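# Load every turntable pocket through the lid chutes

## Task

Finish with each pocket of the turntable containing precisely one small part (a block, a cylinder or a plug) and the turntable at rest. Parts enter by being released just over the rim of a chute in the lid, and a pocket sits beneath a chute only briefly while the table turns. Pressing the round button and holding it a moment while the strips on the lid's edges are dark makes them light up; after a delay the table then makes one quarter turn, counter-clockwise seen from above, and 6.1 s after the strips light a pocket passes beneath every chute. Pressing while the strips are lit has no effect. The button must rise again between presses, and it only gives 5 quarter turns in total. Any part that ends up under the lid but not inside a pocket is penalised.

## Robot and tools

ROBOTS. Four i2rt Big YAM arms, arm1 to arm4, each ending in a five-fingered right hand. Bases in the scene frame (metres, z up, origin on the floor), each foot facing along its own +x: arm1 (0.501, 0.089, 0.773) quat_wxyz (0.359, 0, -0.002, -0.933); arm2 (-0.289, 0.657, 0.766) quat (0.904, -0.001, -0.001, -0.427); arm3 (-1.023, 0.171, 0.739) quat (0.922, -0.004, 0.002, 0.386); arm4 (-0.407, -0.650, 0.747) quat (0.380, 0, 0, 0.925). Table tops under the arms are at z=0.720. Reach is about 1.07 m from the joint1 axis. With joints 1, 5, 6 at 0 and the hand level and forward, the palm is down and the thumb is on the left. The wrist camera is on the little-finger side, aimed at the hand point; near joint6_rad -1.3 it is on top, its image upright, the palm facing right.

JOINTS (radians, absolute). joint1_rad -2.879..2.879, yaw about the foot, positive counter-clockwise from above. joint2_rad 0..3.141 shoulder, 0 = upper arm back and level, positive lifts it forward. joint3_rad 0..3.019 elbow, 0 = folded. joint4_rad -1.692..1.57 hand pitch, positive tips fingers up. joint5_rad -1.57..1.57 side swing, positive to the arm's right. joint6_rad -2.094..2.094 roll, positive clockwise seen from behind the hand. Fingers hand_little, hand_ring, hand_middle, hand_index, hand_thumb_bend: -1 curled, +1 straight. hand_thumb_turn: +1 beside the palm, -1 opposite the fingers. hand_force_limit -1..1 is a setting: closing stops at about 0 N (-1) to 10 N (+1), 15 N for thumb motors. hand_speed -0.96..1 is a setting: near zero at -1, full at +0.48 and above (0.49 s per full travel); the start values are force 0 and speed -0.8 (about 3.6 s per finger, slower for the thumb). Close at -0.94 or slower for a gentle grip.

HAND GEOMETRY. The hand point sits 0.045 m in front of the palm; its +z runs along straight fingers, +y out of the palm, +x across the palm away from the thumb. Straight fingertips reach 0.06-0.07 m past it. With the thumb turned in front, the hand wraps objects 0.035-0.065 m thick; thumb tip plus index pad can pinch light items. A wrist bracket on the little-finger side can strike things.

TOOL move. Keys arm1..arm4, each optional, each an object with: "joints" (absolute targets by name); "target", one list of seven numbers [x, y, z, qw, qx, qy, qz], an absolute hand-point pose in the scene frame in metres, reached by a straight-line path starting from the hand's current hand_target; "speed" in m/s (0.002-4.3, default 0.25; turning is capped at twice that in rad/s); "min_time_s" (0.1-8 s) as a lower bound on the duration of that arm's joint motions. When "target" is used, "joints" may only hold the hand_ keys, or the call is refused. "cameras" lists names from arm1_cam_wrist..arm4_cam_wrist, cam_corner, cam_top, or "all"; [] gives none. A call without arm parts returns full state and all images. Motions start together; hand paths in one call finish together; everything ends by 10 s on paths, 15 s per action. Paths do not avoid obstacles or other arms, and hands lag, drift and may overshoot speed, especially near full stretch.

TOOL wait: "seconds" 0-10, optional "cameras"; commands nothing new. zoom_image: "camera" plus "region" [x0, y0, x1, y1] in pixels from the top-left, at most 504 square, only on the newest images. show_instructions: reference pages. finished_scene: optional "scene": 1; final, the goal must persist without the robots.

RESULTS. "move" names commanded robots; "as last shown" marks uncommanded ones. hand is the printed hand-point pose (can err at long reach); hand_target is the pose at the held joint targets. Joint velocities in rad/s, "within noise" when idle. Torques are raw drive outputs with offsets; numbers 3 and 4 wrap at ±28 N m. hand_stopped_by gives six words (little, ring, middle, index, thumb_bend, thumb_turn): moving, target, force, stalled, fault. The *_load_n values are fingertip forces in N, positive pushing open; a dropped grip shows as load falling near 0. Status words: off_target (resting short, not a stop); time_out (a stop, on_its_own shows the kept target); not_followed or "joint command not followed"/"pose unreachable" when the collision check withholds motion. MOTOR HOT appears near 85 °C; at 100 °C the arm drops for 30-60 s, then resend keys marked limit_stop_at_motor_heat.

GRIP RULES. A finger motor starts only when its target changes by at least 0.002, closes until target or force limit, then locks. To squeeze more, raise hand_force_limit and send a more-closed target; to loosen, send a more-open one.

CAUTIONS. If a call is refused or a stop occurs, later calls in the same reply are skipped. The scene keeps running while you compose replies, holding the last command, so button timing must allow for that. Never let two robots press together or grip each other's fingers: that ends the scene. Fast joint moves swing wide and can overshoot up to about 30 degrees. Avoid dropping parts from height, releasing moving parts, slamming, hard pushes, hitting fixed objects, and anything leaving the work area. Stretched arms and held loads heat motors.

Each tool is called after "Call:" as a command line: name --argument value for each argument, lists and objects as JSON in quotes; but a table of rows of numbers goes row by row, as --pt "numbers of a row", without its own name.

Reference images:

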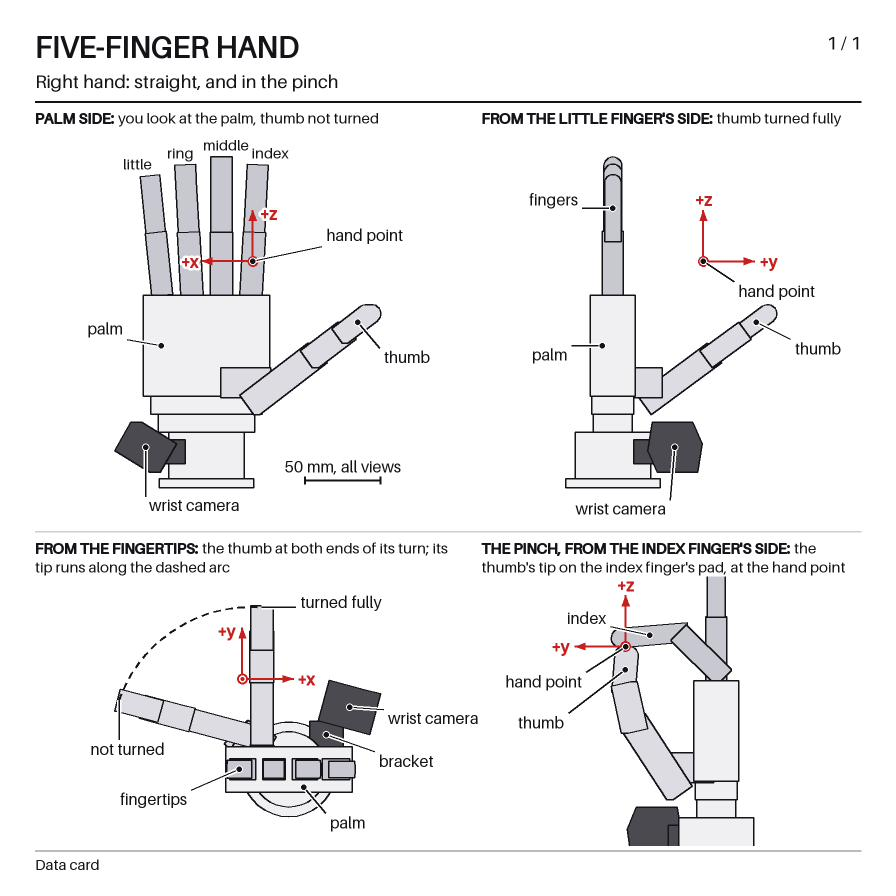

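## Session

Call:
move

Scene clock: 0.00 s.
Joint torques (N m): no reading
Heat: arm1: hottest joint3_rad 35 °C; arm2: hottest joint4_rad 36 °C; arm3: hottest joint1_rad 36 °C; arm4: hottest joint1_rad 40 °C.
Joint velocities: within noise
arm1.joint_positions: joint1_rad=-0.651 joint2_rad=+0.625 joint3_rad=+1.365 joint4_rad=-1.357 joint5_rad=-0.083 joint6_rad=-1.279 hand_little=+1.000 hand_ring=+1.000 hand_middle=+1.000 hand_index=+1.000 hand_thumb_turn=+1.000 hand_thumb_bend=+1.000 hand_force_limit=+0.000 hand_speed=-0.800
arm1.joint_status: not commanded
arm1.hand_stopped_by: target,target,target,target,target,target
arm1.little_load_n: 0.0
arm1.ring_load_n: 0.0
arm1.middle_load_n: 0.0
arm1.index_load_n: 0.0
arm1.thumb_bend_load_n: 0.0
arm1.thumb_turn_load_n: 0.0
arm1.hand: x=+0.2680 y=+0.1042 z=+1.2424 quat_wxyz=(+0.443, -0.074, -0.885, +0.124) (m; scene frame)
arm1.hand_target: x=+0.2689 y=+0.1043 z=+1.2504 quat_wxyz=(+0.451, -0.074, -0.880, +0.125) (m; scene frame)
arm1.hand_status: not commanded
arm2.joint_positions: joint1_rad=+0.506 joint2_rad=+0.609 joint3_rad=+1.406 joint4_rad=-1.362 joint5_rad=-0.289 joint6_rad=-1.322 hand_little=+1.000 hand_ring=+1.000 hand_middle=+1.000 hand_index=+1.000 hand_thumb_turn=+1.000 hand_thumb_bend=+1.000 hand_force_limit=+0.000 hand_speed=-0.800
arm2.joint_status: not commanded
arm2.hand_stopped_by: target,target,target,target,target,target
arm2.little_load_n: 0.0
arm2.ring_load_n: 0.0
arm2.middle_load_n: 0.0
arm2.index_load_n: 0.0
arm2.thumb_bend_load_n: 0.0
arm2.thumb_turn_load_n: 0.0
arm2.hand: x=-0.0774 y=+0.5813 z=+1.2576 quat_wxyz=(-0.095, +0.846, -0.200, +0.485) (m; scene frame)
arm2.hand_target: x=-0.0779 y=+0.5816 z=+1.2686 quat_wxyz=(-0.093, +0.841, -0.196, +0.496) (m; scene frame)
arm2.hand_status: not commanded
arm3.joint_positions: joint1_rad=-0.063 joint2_rad=+0.620 joint3_rad=+1.398 joint4_rad=-1.253 joint5_rad=-0.213 joint6_rad=-1.427 hand_little=+1.000 hand_ring=+1.000 hand_middle=+1.000 hand_index=+1.000 hand_thumb_turn=+1.000 hand_thumb_bend=+1.000 hand_force_limit=+0.000 hand_speed=-0.800
arm3.joint_status: not commanded
arm3.hand_stopped_by: target,target,target,target,target,target
arm3.little_load_n: 0.0
arm3.ring_load_n: 0.0
arm3.middle_load_n: 0.0
arm3.index_load_n: 0.0
arm3.thumb_bend_load_n: 0.0
arm3.thumb_turn_load_n: 0.0
arm3.hand: x=-0.8262 y=+0.3344 z=+1.2507 quat_wxyz=(-0.297, +0.798, +0.300, +0.429) (m; scene frame)
arm3.hand_target: x=-0.8273 y=+0.3335 z=+1.2610 quat_wxyz=(-0.301, +0.792, +0.300, +0.439) (m; scene frame)
arm3.hand_status: not commanded
arm4.joint_positions: joint1_rad=+0.849 joint2_rad=+0.640 joint3_rad=+1.430 joint4_rad=-1.344 joint5_rad=-0.091 joint6_rad=-1.317 hand_little=+1.000 hand_ring=+1.000 hand_middle=+1.000 hand_index=+1.000 hand_thumb_turn=+1.000 hand_thumb_bend=+1.000 hand_force_limit=+0.000 hand_speed=-0.800
arm4.joint_status: not commanded
arm4.hand_stopped_by: target,target,target,target,target,target
arm4.little_load_n: 0.0
arm4.ring_load_n: 0.0
arm4.middle_load_n: 0.0
arm4.index_load_n: 0.0
arm4.thumb_bend_load_n: 0.0
arm4.thumb_turn_load_n: 0.0
arm4.hand: x=-0.6434 y=-0.6332 z=+1.2480 quat_wxyz=(-0.474, +0.058, +0.871, -0.117) (m; scene frame)
arm4.hand_target: x=-0.6426 y=-0.6332 z=+1.2589 quat_wxyz=(-0.485, +0.057, +0.864, -0.119) (m; scene frame)
arm4.hand_status: not commanded
pictures: arm1_cam_wrist, arm2_cam_wrist, arm3_cam_wrist, arm4_cam_wrist, cam_corner, cam_top
Images, in order (width x height): arm1_cam_wrist 672x504, arm2_cam_wrist 672x504, arm3_cam_wrist 672x504, arm4_cam_wrist 672x504, cam_corner 672x504, cam_top 672x504.

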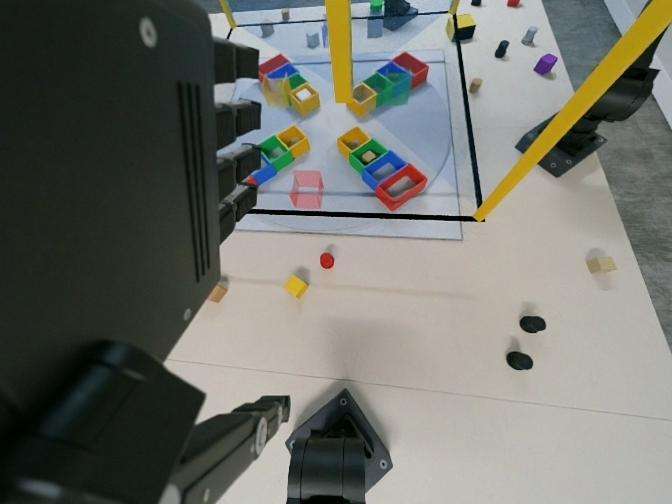

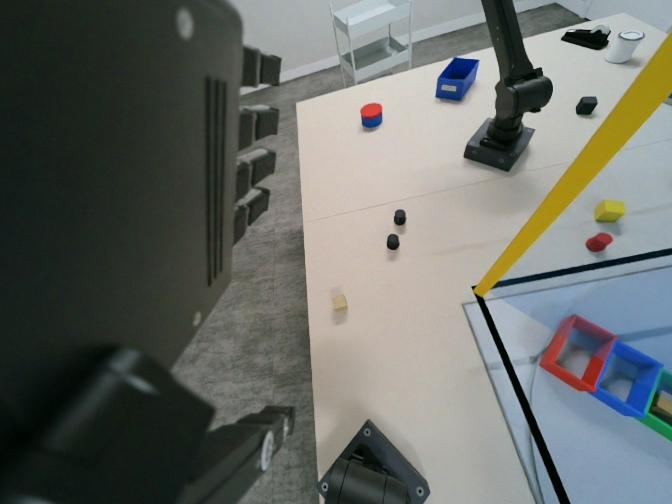

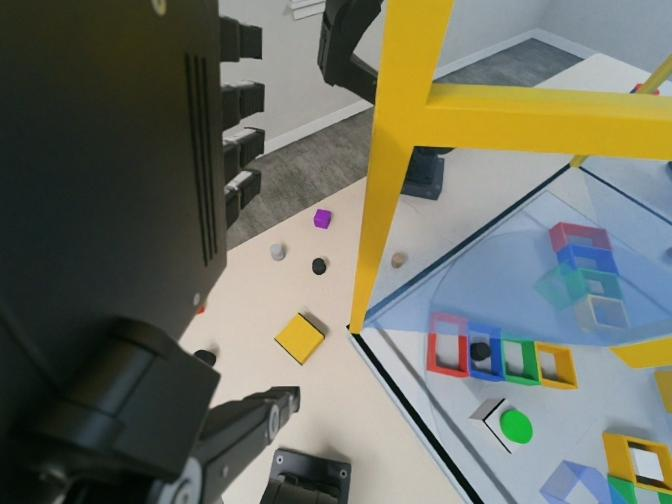

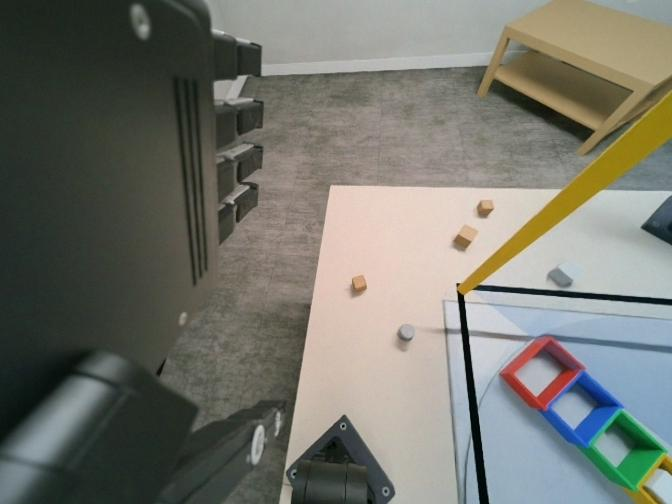

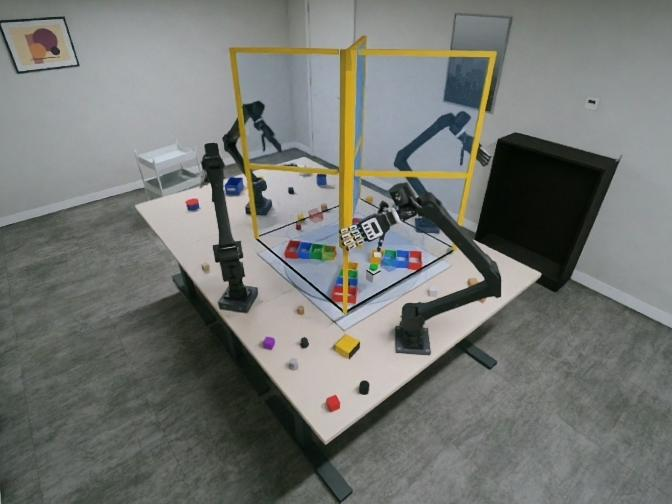

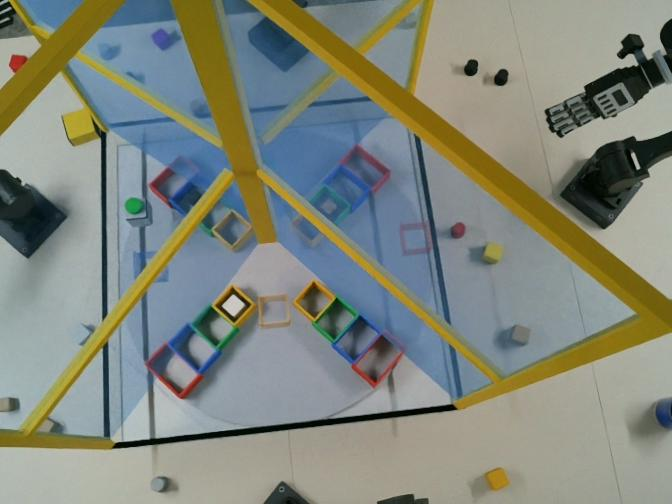

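Call:
zoom_image --camera "cam_top" --region '[90, 130, 290, 280]'

Call:
zoom_image --camera "cam_top" --region '[260, 130, 460, 280]'

Call:
zoom_image --camera "cam_top" --region '[110, 270, 410, 450]'

Call:
zoom_image --camera "cam_top" --region '[0, 0, 336, 252]'

Call:
zoom_image --camera "cam_top" --region '[336, 0, 672, 252]'

Call:
zoom_image --camera "cam_top" --region '[0, 252, 336, 504]'

Call:
zoom_image --camera "cam_top" --region '[336, 252, 672, 504]'

Call:
zoom_image --camera "cam_corner" --region '[220, 160, 520, 340]'

Call:
zoom_image --camera "arm1_cam_wrist" --region '[220, 0, 500, 240]'

Call:
zoom_image --camera "arm3_cam_wrist" --region '[340, 180, 672, 504]'

Call:
zoom_image --camera "arm1_cam_wrist" --region '[400, 0, 672, 240]'

Call:
zoom_image --camera "cam_corner" --region '[130, 140, 350, 280]'

Call:
zoom_image --camera "cam_corner" --region '[180, 280, 480, 440]'

Scaled by 2.520 from the camera's image (finer frame: 960x720).

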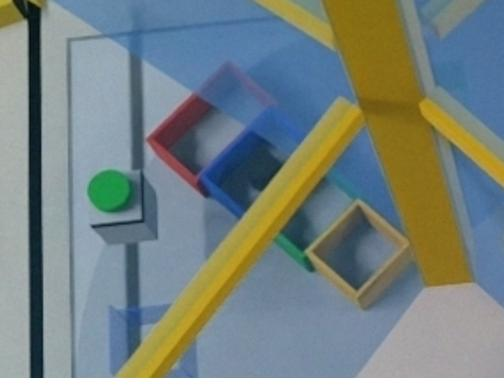

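Scaled by 2.520 from the camera's image (finer frame: 960x720).

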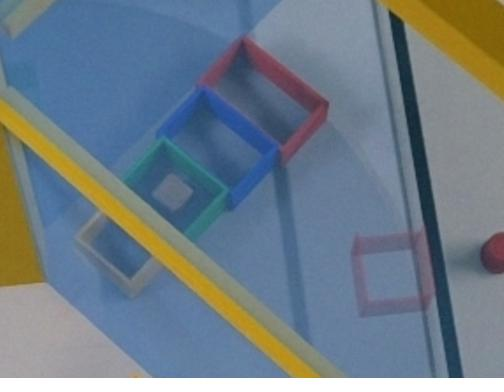

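Scaled by 1.680 from the camera's image (finer frame: 960x720).

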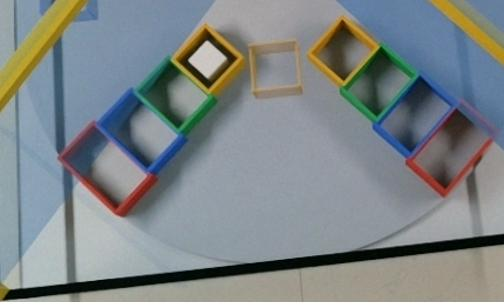

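Scaled by 1.500 from the camera's image (finer frame: 960x720).

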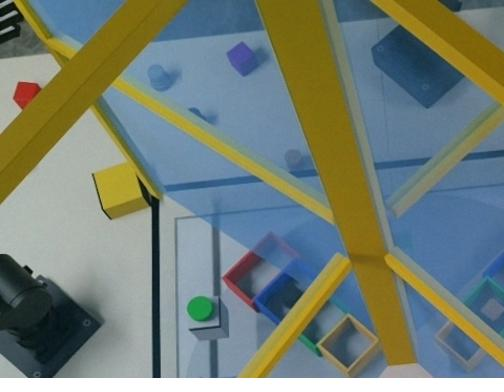

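Scaled by 1.500 from the camera's image (finer frame: 960x720).

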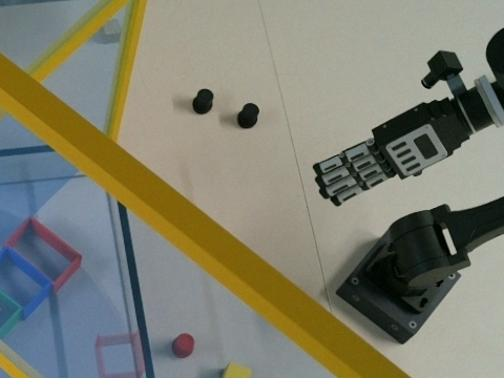

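Scaled by 1.500 from the camera's image (finer frame: 960x720).

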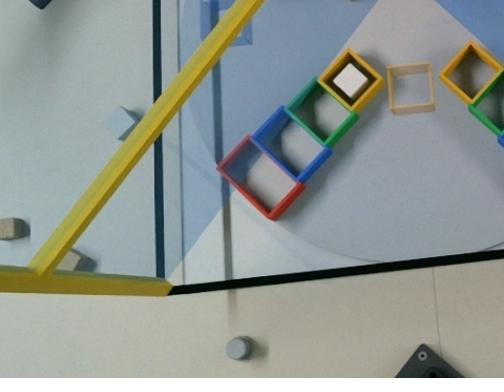

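Scaled by 1.500 from the camera's image (finer frame: 960x720).

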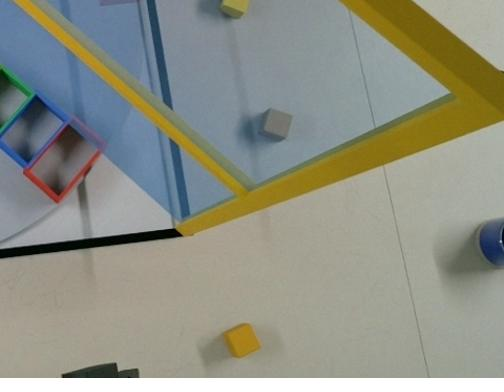

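Scaled by 1.680 from the camera's image (finer frame: 960x720).

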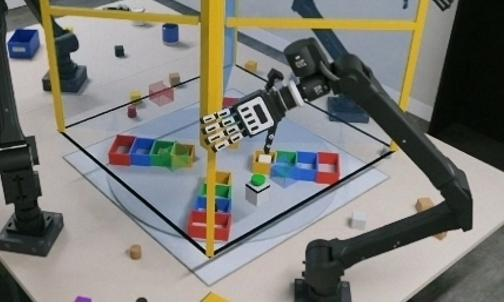

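Scaled by 1.800 from the camera's image (finer frame: 960x720).

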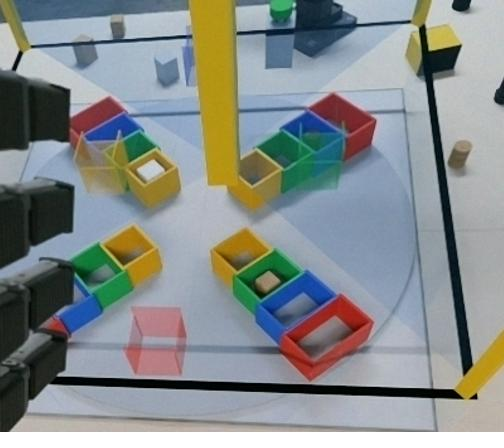

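Scaled by 1.518 from the camera's image (finer frame: 960x720).

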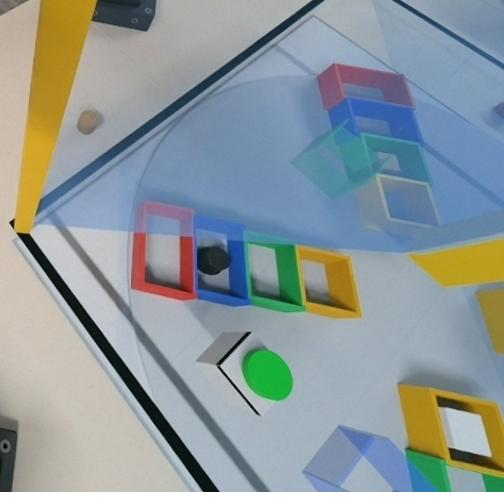

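Scaled by 1.853 from the camera's image (finer frame: 960x720).

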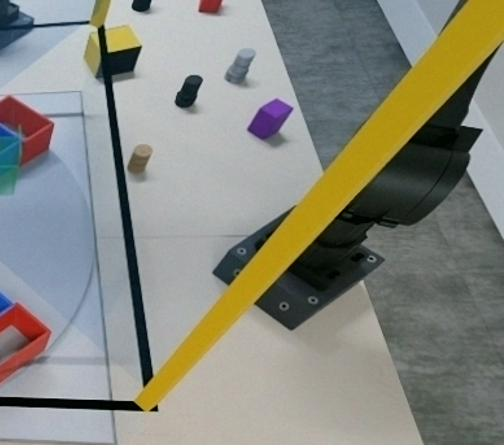

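Scaled by 2.291 from the camera's image (finer frame: 960x720).

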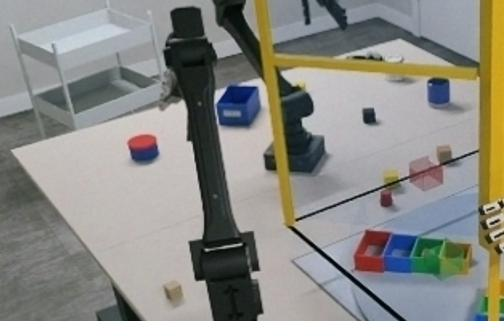

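Scaled by 1.680 from the camera's image (finer frame: 960x720).

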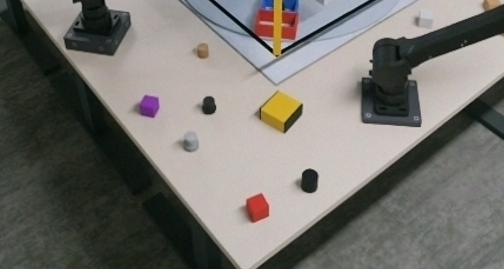

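Call:
move --arm1 '{"target": [0.20, -0.04, 0.95, -0.2101, 0.5072, 0.7722, -0.3199], "joints": {"hand_thumb_turn": -1.0, "hand_speed": 0}}' --arm2 '{"target": [0.03, 0.64, 0.95, 0.2634, -0.636, 0.6702, -0.2776], "joints": {"hand_thumb_turn": -1.0, "hand_speed": 0}}' --arm4 '{"target": [-0.729, -0.563, 0.95, 0.3038, -0.7334, -0.5618, 0.2326], "joints": {"hand_thumb_turn": -1.0, "hand_speed": 0}}' --arm3 '{"joints": {"joint1_rad": -1.94, "hand_thumb_turn": -1.0, "hand_speed": 0}}' --cameras '["all"]'

Scene clock: 10.47 s.
Joint torques (N m): arm1=[2.32 -1.73 10.11 2.11 -0.1 0.01] | arm2=[-0.62 -2.14 8.75 1.55 -0.11 -0.02] | arm3=[-0.09 2.26 7.24 2.78 -0.09 -0.05] | arm4=[-1.79 -3.02 10.1 2.17 -0.14 0.04]
Heat: arm1: hottest joint3_rad 37 °C; arm2: hottest joint4_rad 36 °C; arm3: hottest joint5_rad 37 °C; arm4: hottest joint1_rad 40 °C.
move: arm1 done; arm2 done; arm3 done; arm4 done
Joint velocities: within noise
arm1.joint_positions: joint1_rad=-0.473 joint2_rad=+0.778 joint3_rad=+0.702 joint4_rad=-0.709 joint5_rad=-0.088 joint6_rad=-0.103 hand_little=+1.000 hand_ring=+1.000 hand_middle=+1.000 hand_index=+1.000 hand_thumb_turn=-1.000 hand_thumb_bend=+1.000 hand_force_limit=+0.000 hand_speed=+0.000
arm1.joint_status: all done
arm1.hand_stopped_by: target,target,target,target,target,target
arm1.little_load_n: 0.0
arm1.ring_load_n: 0.0
arm1.middle_load_n: 0.0
arm1.index_load_n: 0.0
arm1.thumb_bend_load_n: 0.0
arm1.thumb_turn_load_n: 0.0
arm1.hand: x=+0.1991 y=-0.0338 z=+0.9566 quat_wxyz=(+0.216, -0.510, -0.769, +0.319)
arm1.hand_target: x=+0.2003 y=-0.0398 z=+0.9501 quat_wxyz=(+0.210, -0.507, -0.772, +0.320)
arm1.hand_status: done (0.009 m and 0.8 deg from the pose sent, 0.333 m and 62.8 deg at the start)
arm2.joint_positions: joint1_rad=+0.696 joint2_rad=+0.754 joint3_rad=+0.703 joint4_rad=-0.746 joint5_rad=-0.097 joint6_rad=-0.114 hand_little=+1.000 hand_ring=+1.000 hand_middle=+1.000 hand_index=+1.000 hand_thumb_turn=-1.000 hand_thumb_bend=+1.000 hand_force_limit=+0.000 hand_speed=+0.000
arm2.joint_status: all done
arm2.hand_stopped_by: target,target,target,target,target,target
arm2.little_load_n: 0.0
arm2.ring_load_n: 0.0
arm2.middle_load_n: 0.0
arm2.index_load_n: 0.0
arm2.thumb_bend_load_n: 0.0
arm2.thumb_turn_load_n: 0.0
arm2.hand: x=+0.0272 y=+0.6407 z=+0.9522 quat_wxyz=(-0.259, +0.644, -0.664, +0.278)
arm2.hand_target: x=+0.0299 y=+0.6400 z=+0.9501 quat_wxyz=(-0.263, +0.636, -0.670, +0.278)
arm2.hand_status: done (0.004 m and 1.2 deg from the pose sent, 0.331 m and 67.5 deg at the start)
arm3.joint_positions: joint1_rad=-1.926 joint2_rad=+0.628 joint3_rad=+1.413 joint4_rad=-1.262 joint5_rad=-0.212 joint6_rad=-1.438 hand_little=+1.000 hand_ring=+1.000 hand_middle=+1.000 hand_index=+1.000 hand_thumb_turn=-1.000 hand_thumb_bend=+1.000 hand_force_limit=+0.000 hand_speed=+0.000
arm3.joint_status: all done
arm3.hand_stopped_by: target,target,target,target,target,target
arm3.little_load_n: -0.5
arm3.ring_load_n: 0.0
arm3.middle_load_n: 0.0
arm3.index_load_n: 0.0
arm3.thumb_bend_load_n: 0.0
arm3.thumb_turn_load_n: 0.0
arm3.hand: x=-0.9286 y=-0.0587 z=+1.2587 quat_wxyz=(+0.172, +0.717, -0.455, +0.499)
arm3.hand_target: x=-0.9322 y=-0.0579 z=+1.2649 quat_wxyz=(+0.179, +0.707, -0.459, +0.508)
arm3.hand_status: not commanded
arm4.joint_positions: joint1_rad=+0.401 joint2_rad=+0.799 joint3_rad=+0.757 joint4_rad=-0.768 joint5_rad=-0.087 joint6_rad=-0.102 hand_little=+1.000 hand_ring=+1.000 hand_middle=+1.000 hand_index=+1.000 hand_thumb_turn=-1.000 hand_thumb_bend=+1.000 hand_force_limit=+0.000 hand_speed=+0.000
arm4.joint_status: all done
arm4.hand_stopped_by: target,target,target,target,target,target
arm4.little_load_n: 0.0
arm4.ring_load_n: 0.0
arm4.middle_load_n: 0.0
arm4.index_load_n: 0.0
arm4.thumb_bend_load_n: 0.0
arm4.thumb_turn_load_n: 0.0
arm4.hand: x=-0.7241 y=-0.5677 z=+0.9444 quat_wxyz=(-0.296, +0.730, +0.572, -0.227)
arm4.hand_target: x=-0.7288 y=-0.5629 z=+0.9501 quat_wxyz=(-0.304, +0.733, +0.562, -0.232)
arm4.hand_status: done (0.009 m and 1.6 deg from the pose sent, 0.318 m and 90.6 deg at the start)
pictures: arm1_cam_wrist, arm2_cam_wrist, arm3_cam_wrist, arm4_cam_wrist, cam_corner, cam_top
Images, in order (width x height): arm1_cam_wrist 672x504, arm2_cam_wrist 672x504, arm3_cam_wrist 672x504, arm4_cam_wrist 672x504, cam_corner 672x504, cam_top 672x504.

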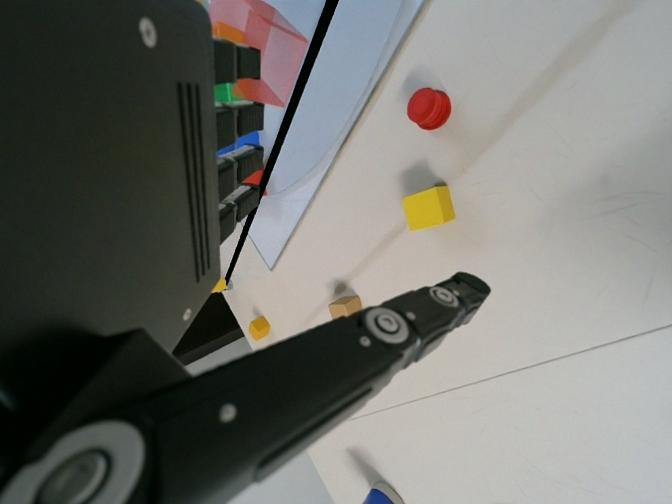

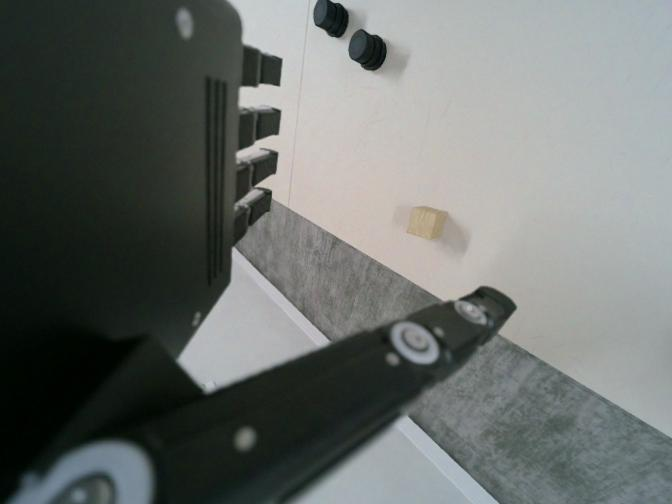

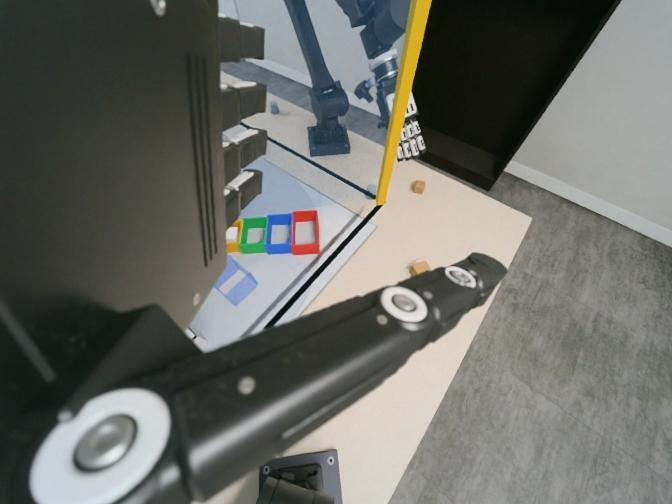

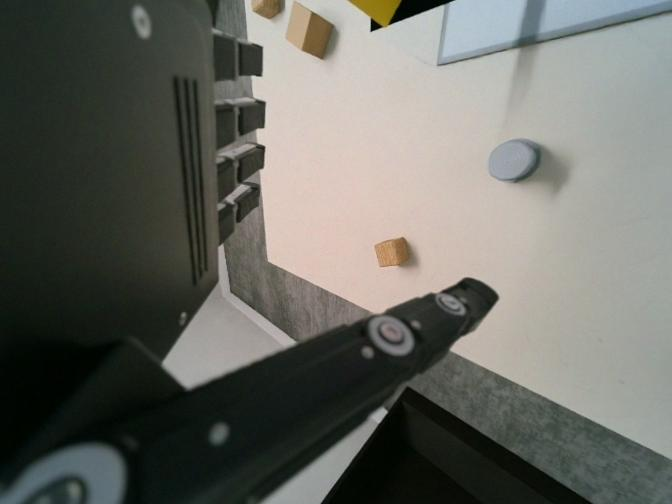

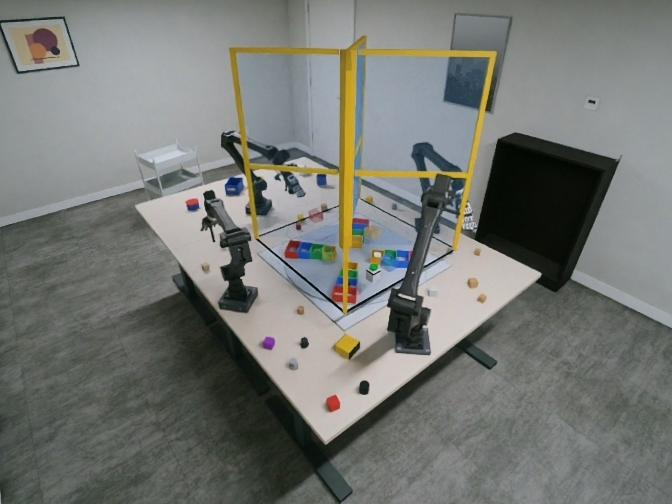

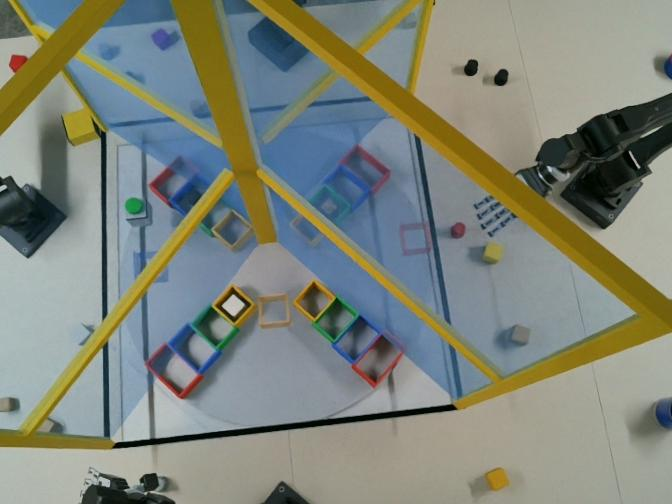

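Call:
zoom_image --camera "cam_top" --region '[430, 200, 560, 360]'

Call:
zoom_image --camera "arm1_cam_wrist" --region '[220, 0, 500, 340]'

Scaled by 3.150 from the camera's image (finer frame: 960x720).

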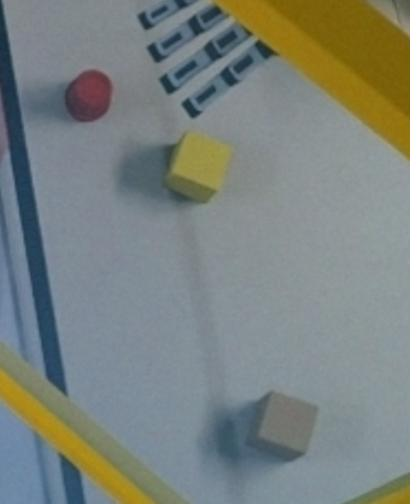

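Scaled by 1.482 from the camera's image (finer frame: 960x720).

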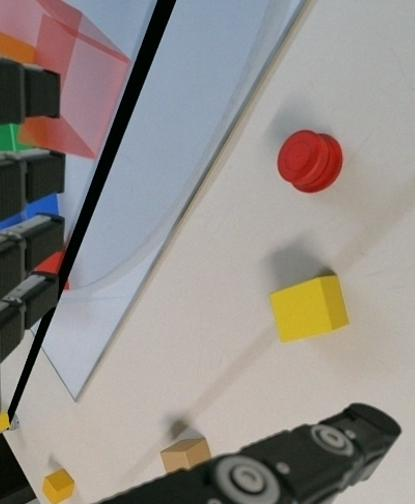

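Call:
move --arm1 '{"target": [0.217, -0.045, 0.84, -0.1378, 0.2387, 0.8325, -0.4807], "joints": {"hand_ring": -1, "hand_little": -1, "hand_index": 0.8, "hand_middle": 0.8, "hand_thumb_bend": 0.4}}' --arm2 '{"target": [0.019, 0.673, 0.84, 0.3442, -0.5962, 0.6282, -0.3627], "joints": {"hand_ring": -1, "hand_little": -1, "hand_index": 0.8, "hand_middle": 0.8, "hand_thumb_bend": 0.4}}' --arm4 '{"target": [-0.750, -0.640, 0.84, -0.2833, 0.4906, 0.7138, -0.4121], "joints": {"hand_ring": -1, "hand_little": -1, "hand_index": 0.8, "hand_middle": 0.8, "hand_thumb_bend": 0.4}}' --arm3 '{"target": [-0.894, -0.115, 0.95, 0.0796, -0.1921, 0.9037, -0.3743], "joints": {"hand_ring": -1, "hand_little": -1, "hand_index": 0.8, "hand_middle": 0.8, "hand_thumb_bend": 0.4}}' --cameras '["all"]'

Scene clock: 18.57 s.
Joint torques (N m): arm1=[0.21 -3.25 8.34 1.8 -0.53 -0.15] | arm2=[0.21 -0.91 8.35 1.74 0.2 -0.04] | arm3=[-0.38 -1.44 9.14 2.29 -0.09 -0.08] | arm4=[-0.32 -3.08 8.87 2.25 -0.44 -0.19]
Heat: arm1: hottest joint3_rad 37 °C; arm2: hottest joint3_rad 36 °C; arm3: hottest joint5_rad 37 °C; arm4: hottest joint1_rad 39 °C.
move: arm1 done; arm2 done; arm3 done; arm4 off_target
Joint velocities: within noise
arm1.joint_positions: joint1_rad=-0.711 joint2_rad=+0.973 joint3_rad=+0.408 joint4_rad=-0.248 joint5_rad=-0.815 joint6_rad=-0.663 hand_little=-1.000 hand_ring=-1.000 hand_middle=+0.800 hand_index=+0.800 hand_thumb_turn=-1.000 hand_thumb_bend=+0.400 hand_force_limit=+0.000 hand_speed=+0.000
arm1.joint_status: all done
arm1.hand_stopped_by: target,target,target,target,target,target
arm1.little_load_n: 0.0
arm1.ring_load_n: 0.0
arm1.middle_load_n: 0.0
arm1.index_load_n: 0.0
arm1.thumb_bend_load_n: 0.0
arm1.thumb_turn_load_n: 0.0
arm1.hand: x=+0.2167 y=-0.0499 z=+0.8475 quat_wxyz=(+0.137, -0.233, -0.833, +0.483)
arm1.hand_target: x=+0.2172 y=-0.0451 z=+0.8403 quat_wxyz=(+0.138, -0.239, -0.832, +0.481)
arm1.hand_status: done (0.009 m and 0.7 deg from the pose sent, 0.119 m and 38.2 deg at the start)
arm2.joint_positions: joint1_rad=+0.826 joint2_rad=+0.617 joint3_rad=+0.235 joint4_rad=-0.161 joint5_rad=+0.000 joint6_rad=-0.011 hand_little=-1.000 hand_ring=-1.000 hand_middle=+0.800 hand_index=+0.800 hand_thumb_turn=-1.000 hand_thumb_bend=+0.400 hand_force_limit=+0.000 hand_speed=+0.000
arm2.joint_status: all done
arm2.hand_stopped_by: target,target,target,target,target,target
arm2.little_load_n: 0.0
arm2.ring_load_n: 0.0
arm2.middle_load_n: 0.0
arm2.index_load_n: 0.0
arm2.thumb_bend_load_n: 0.0
arm2.thumb_turn_load_n: 0.0
arm2.hand: x=+0.0176 y=+0.6698 z=+0.8386 quat_wxyz=(-0.336, +0.602, -0.629, +0.360)
arm2.hand_target: x=+0.0190 y=+0.6729 z=+0.8402 quat_wxyz=(-0.344, +0.596, -0.628, +0.362)
arm2.hand_status: done (0.004 m and 1.2 deg from the pose sent, 0.117 m and 15.4 deg at the start)
arm3.joint_positions: joint1_rad=-2.065 joint2_rad=+0.746 joint3_rad=+0.759 joint4_rad=-0.824 joint5_rad=-0.096 joint6_rad=-0.105 hand_little=-1.000 hand_ring=-1.000 hand_middle=+0.800 hand_index=+0.800 hand_thumb_turn=-1.000 hand_thumb_bend=+0.400 hand_force_limit=+0.000 hand_speed=+0.000
arm3.joint_status: all done
arm3.hand_stopped_by: target,target,target,target,target,target
arm3.little_load_n: 0.0
arm3.ring_load_n: 0.0
arm3.middle_load_n: 0.0
arm3.index_load_n: 0.0
arm3.thumb_bend_load_n: 0.0
arm3.thumb_turn_load_n: 0.5
arm3.hand: x=-0.8920 y=-0.1094 z=+0.9489 quat_wxyz=(-0.079, +0.204, -0.903, +0.369)
arm3.hand_target: x=-0.8941 y=-0.1149 z=+0.9500 quat_wxyz=(-0.080, +0.192, -0.904, +0.374)
arm3.hand_status: done (0.006 m and 1.5 deg from the pose sent, 0.316 m and 87.5 deg at the start)
arm4.joint_positions: joint1_rad=+0.401 joint2_rad=+0.924 joint3_rad=+0.416 joint4_rad=-0.166 joint5_rad=-0.619 joint6_rad=-0.414 hand_little=-1.000 hand_ring=+1.000 hand_middle=+0.800 hand_index=+0.800 hand_thumb_turn=-1.000 hand_thumb_bend=+0.400 hand_force_limit=+0.000 hand_speed=+0.000
arm4.joint_status: hand_ring off_target (ended at +1.000, target -1.000); the others done
arm4.hand_stopped_by: target,fault,target,target,target,target
arm4.little_load_n: 0.0
arm4.ring_load_n: 0.0
arm4.middle_load_n: 0.0
arm4.index_load_n: 0.0
arm4.thumb_bend_load_n: 0.0
arm4.thumb_turn_load_n: 0.0
arm4.hand: x=-0.7457 y=-0.6393 z=+0.8381 quat_wxyz=(-0.278, +0.501, +0.709, -0.410)
arm4.hand_target: x=-0.7499 y=-0.6400 z=+0.8400 quat_wxyz=(-0.283, +0.491, +0.714, -0.412)
arm4.hand_status: done (0.005 m and 1.4 deg from the pose sent, 0.129 m and 38.5 deg at the start)
pictures: arm1_cam_wrist, arm2_cam_wrist, arm3_cam_wrist, arm4_cam_wrist, cam_corner, cam_top
Images, in order (width x height): arm1_cam_wrist 672x504, arm2_cam_wrist 672x504, arm3_cam_wrist 672x504, arm4_cam_wrist 672x504, cam_corner 672x504, cam_top 672x504.

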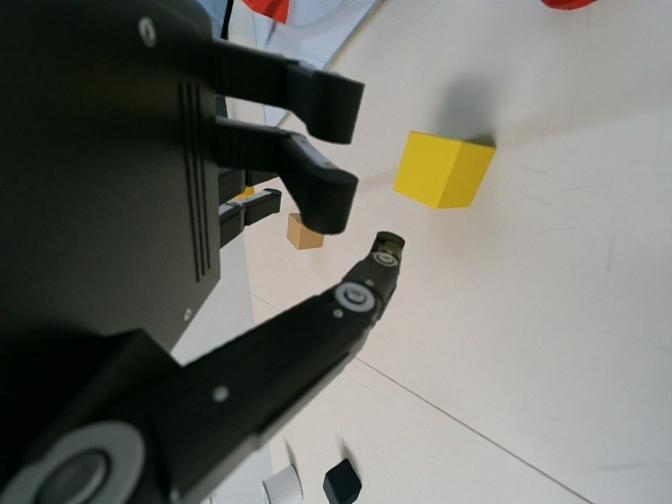

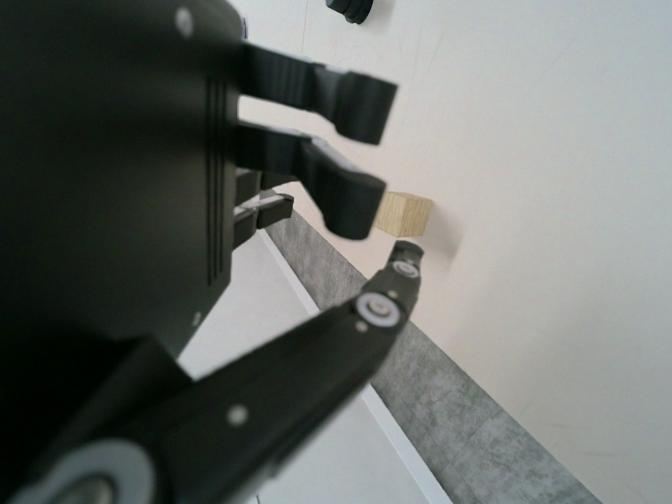

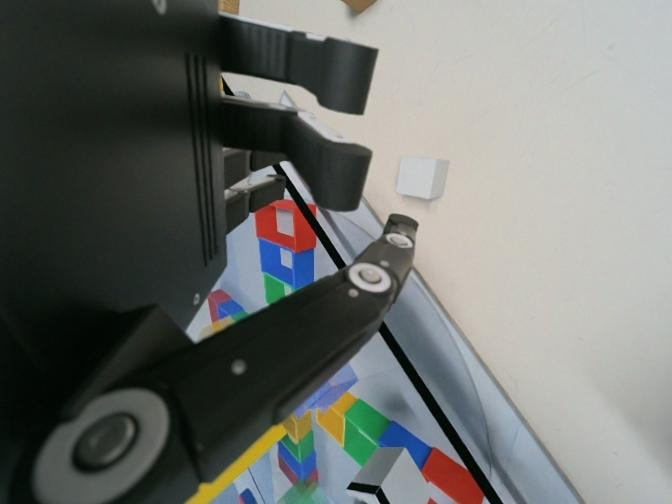

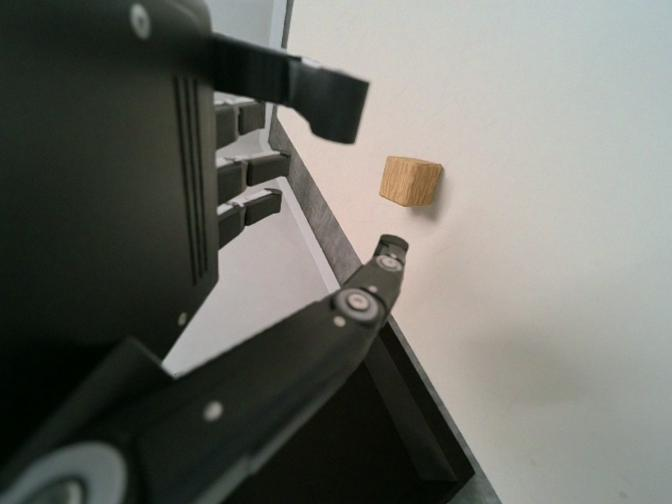

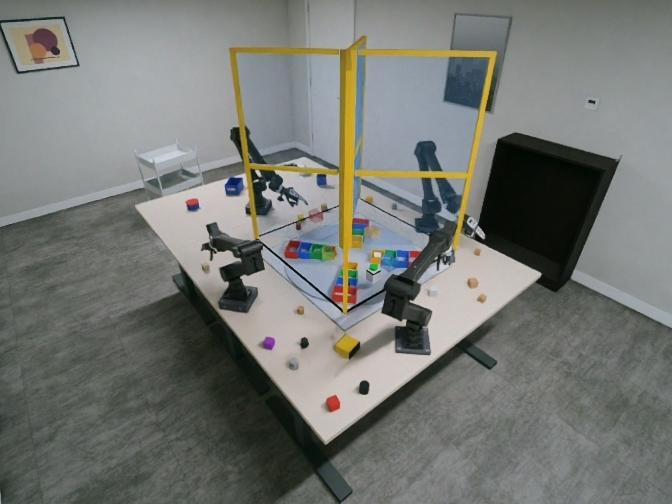

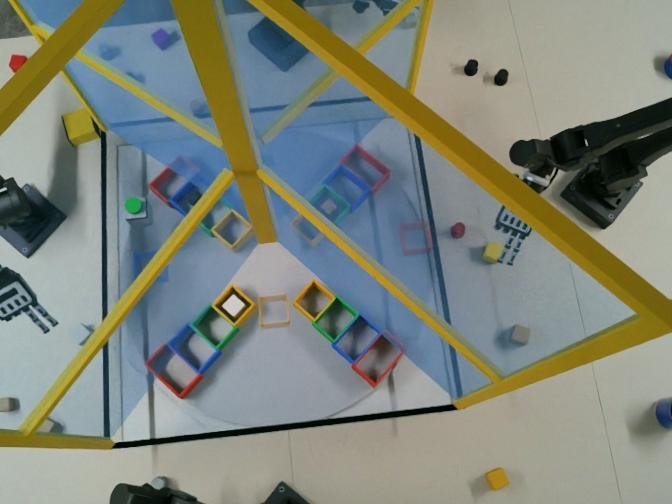

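Call:
zoom_image --camera "arm1_cam_wrist" --region '[180, 60, 520, 320]'

Call:
zoom_image --camera "arm3_cam_wrist" --region '[200, 120, 540, 504]'

Scaled by 1.482 from the camera's image (finer frame: 960x720).

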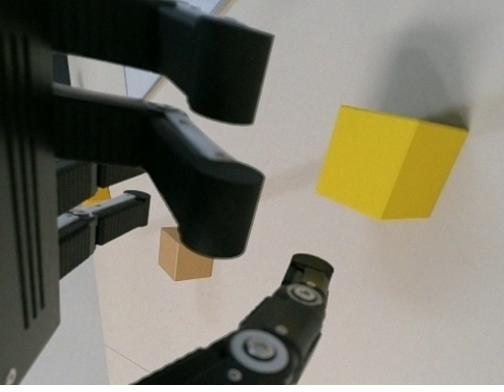

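Scaled by 1.312 from the camera's image (finer frame: 960x720).

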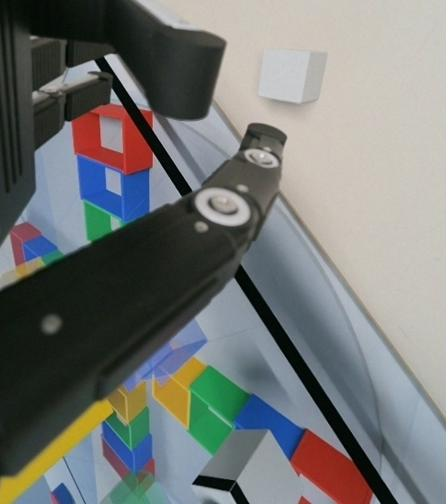

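Call:
zoom_image --camera "arm2_cam_wrist" --region '[340, 150, 500, 290]'

Call:
zoom_image --camera "arm4_cam_wrist" --region '[340, 120, 500, 260]'

Call:
zoom_image --camera "arm3_cam_wrist" --region '[360, 120, 500, 260]'

Scaled by 3.150 from the camera's image (finer frame: 960x720).

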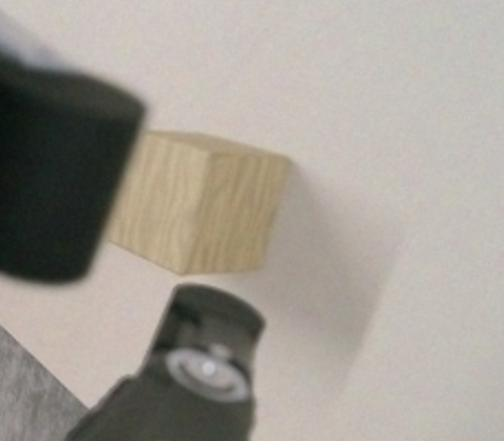

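Scaled by 3.150 from the camera's image (finer frame: 960x720).

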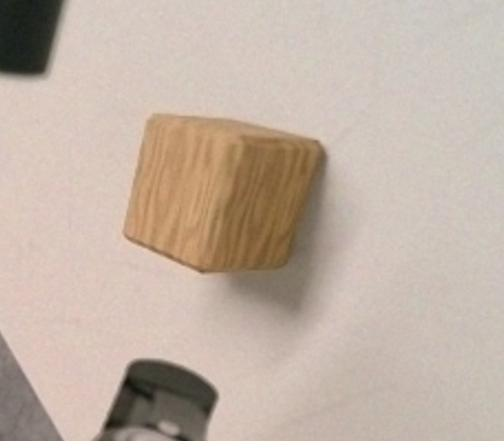

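Scaled by 3.600 from the camera's image (finer frame: 960x720).

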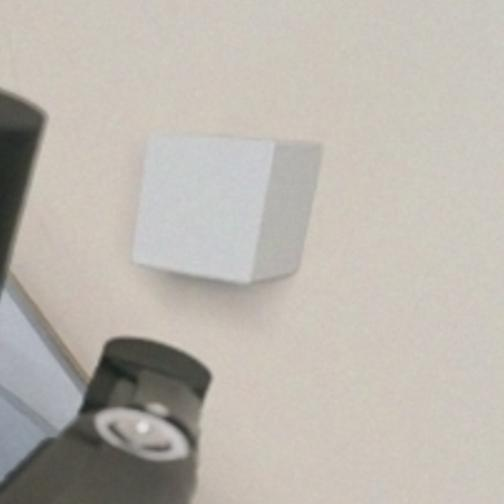

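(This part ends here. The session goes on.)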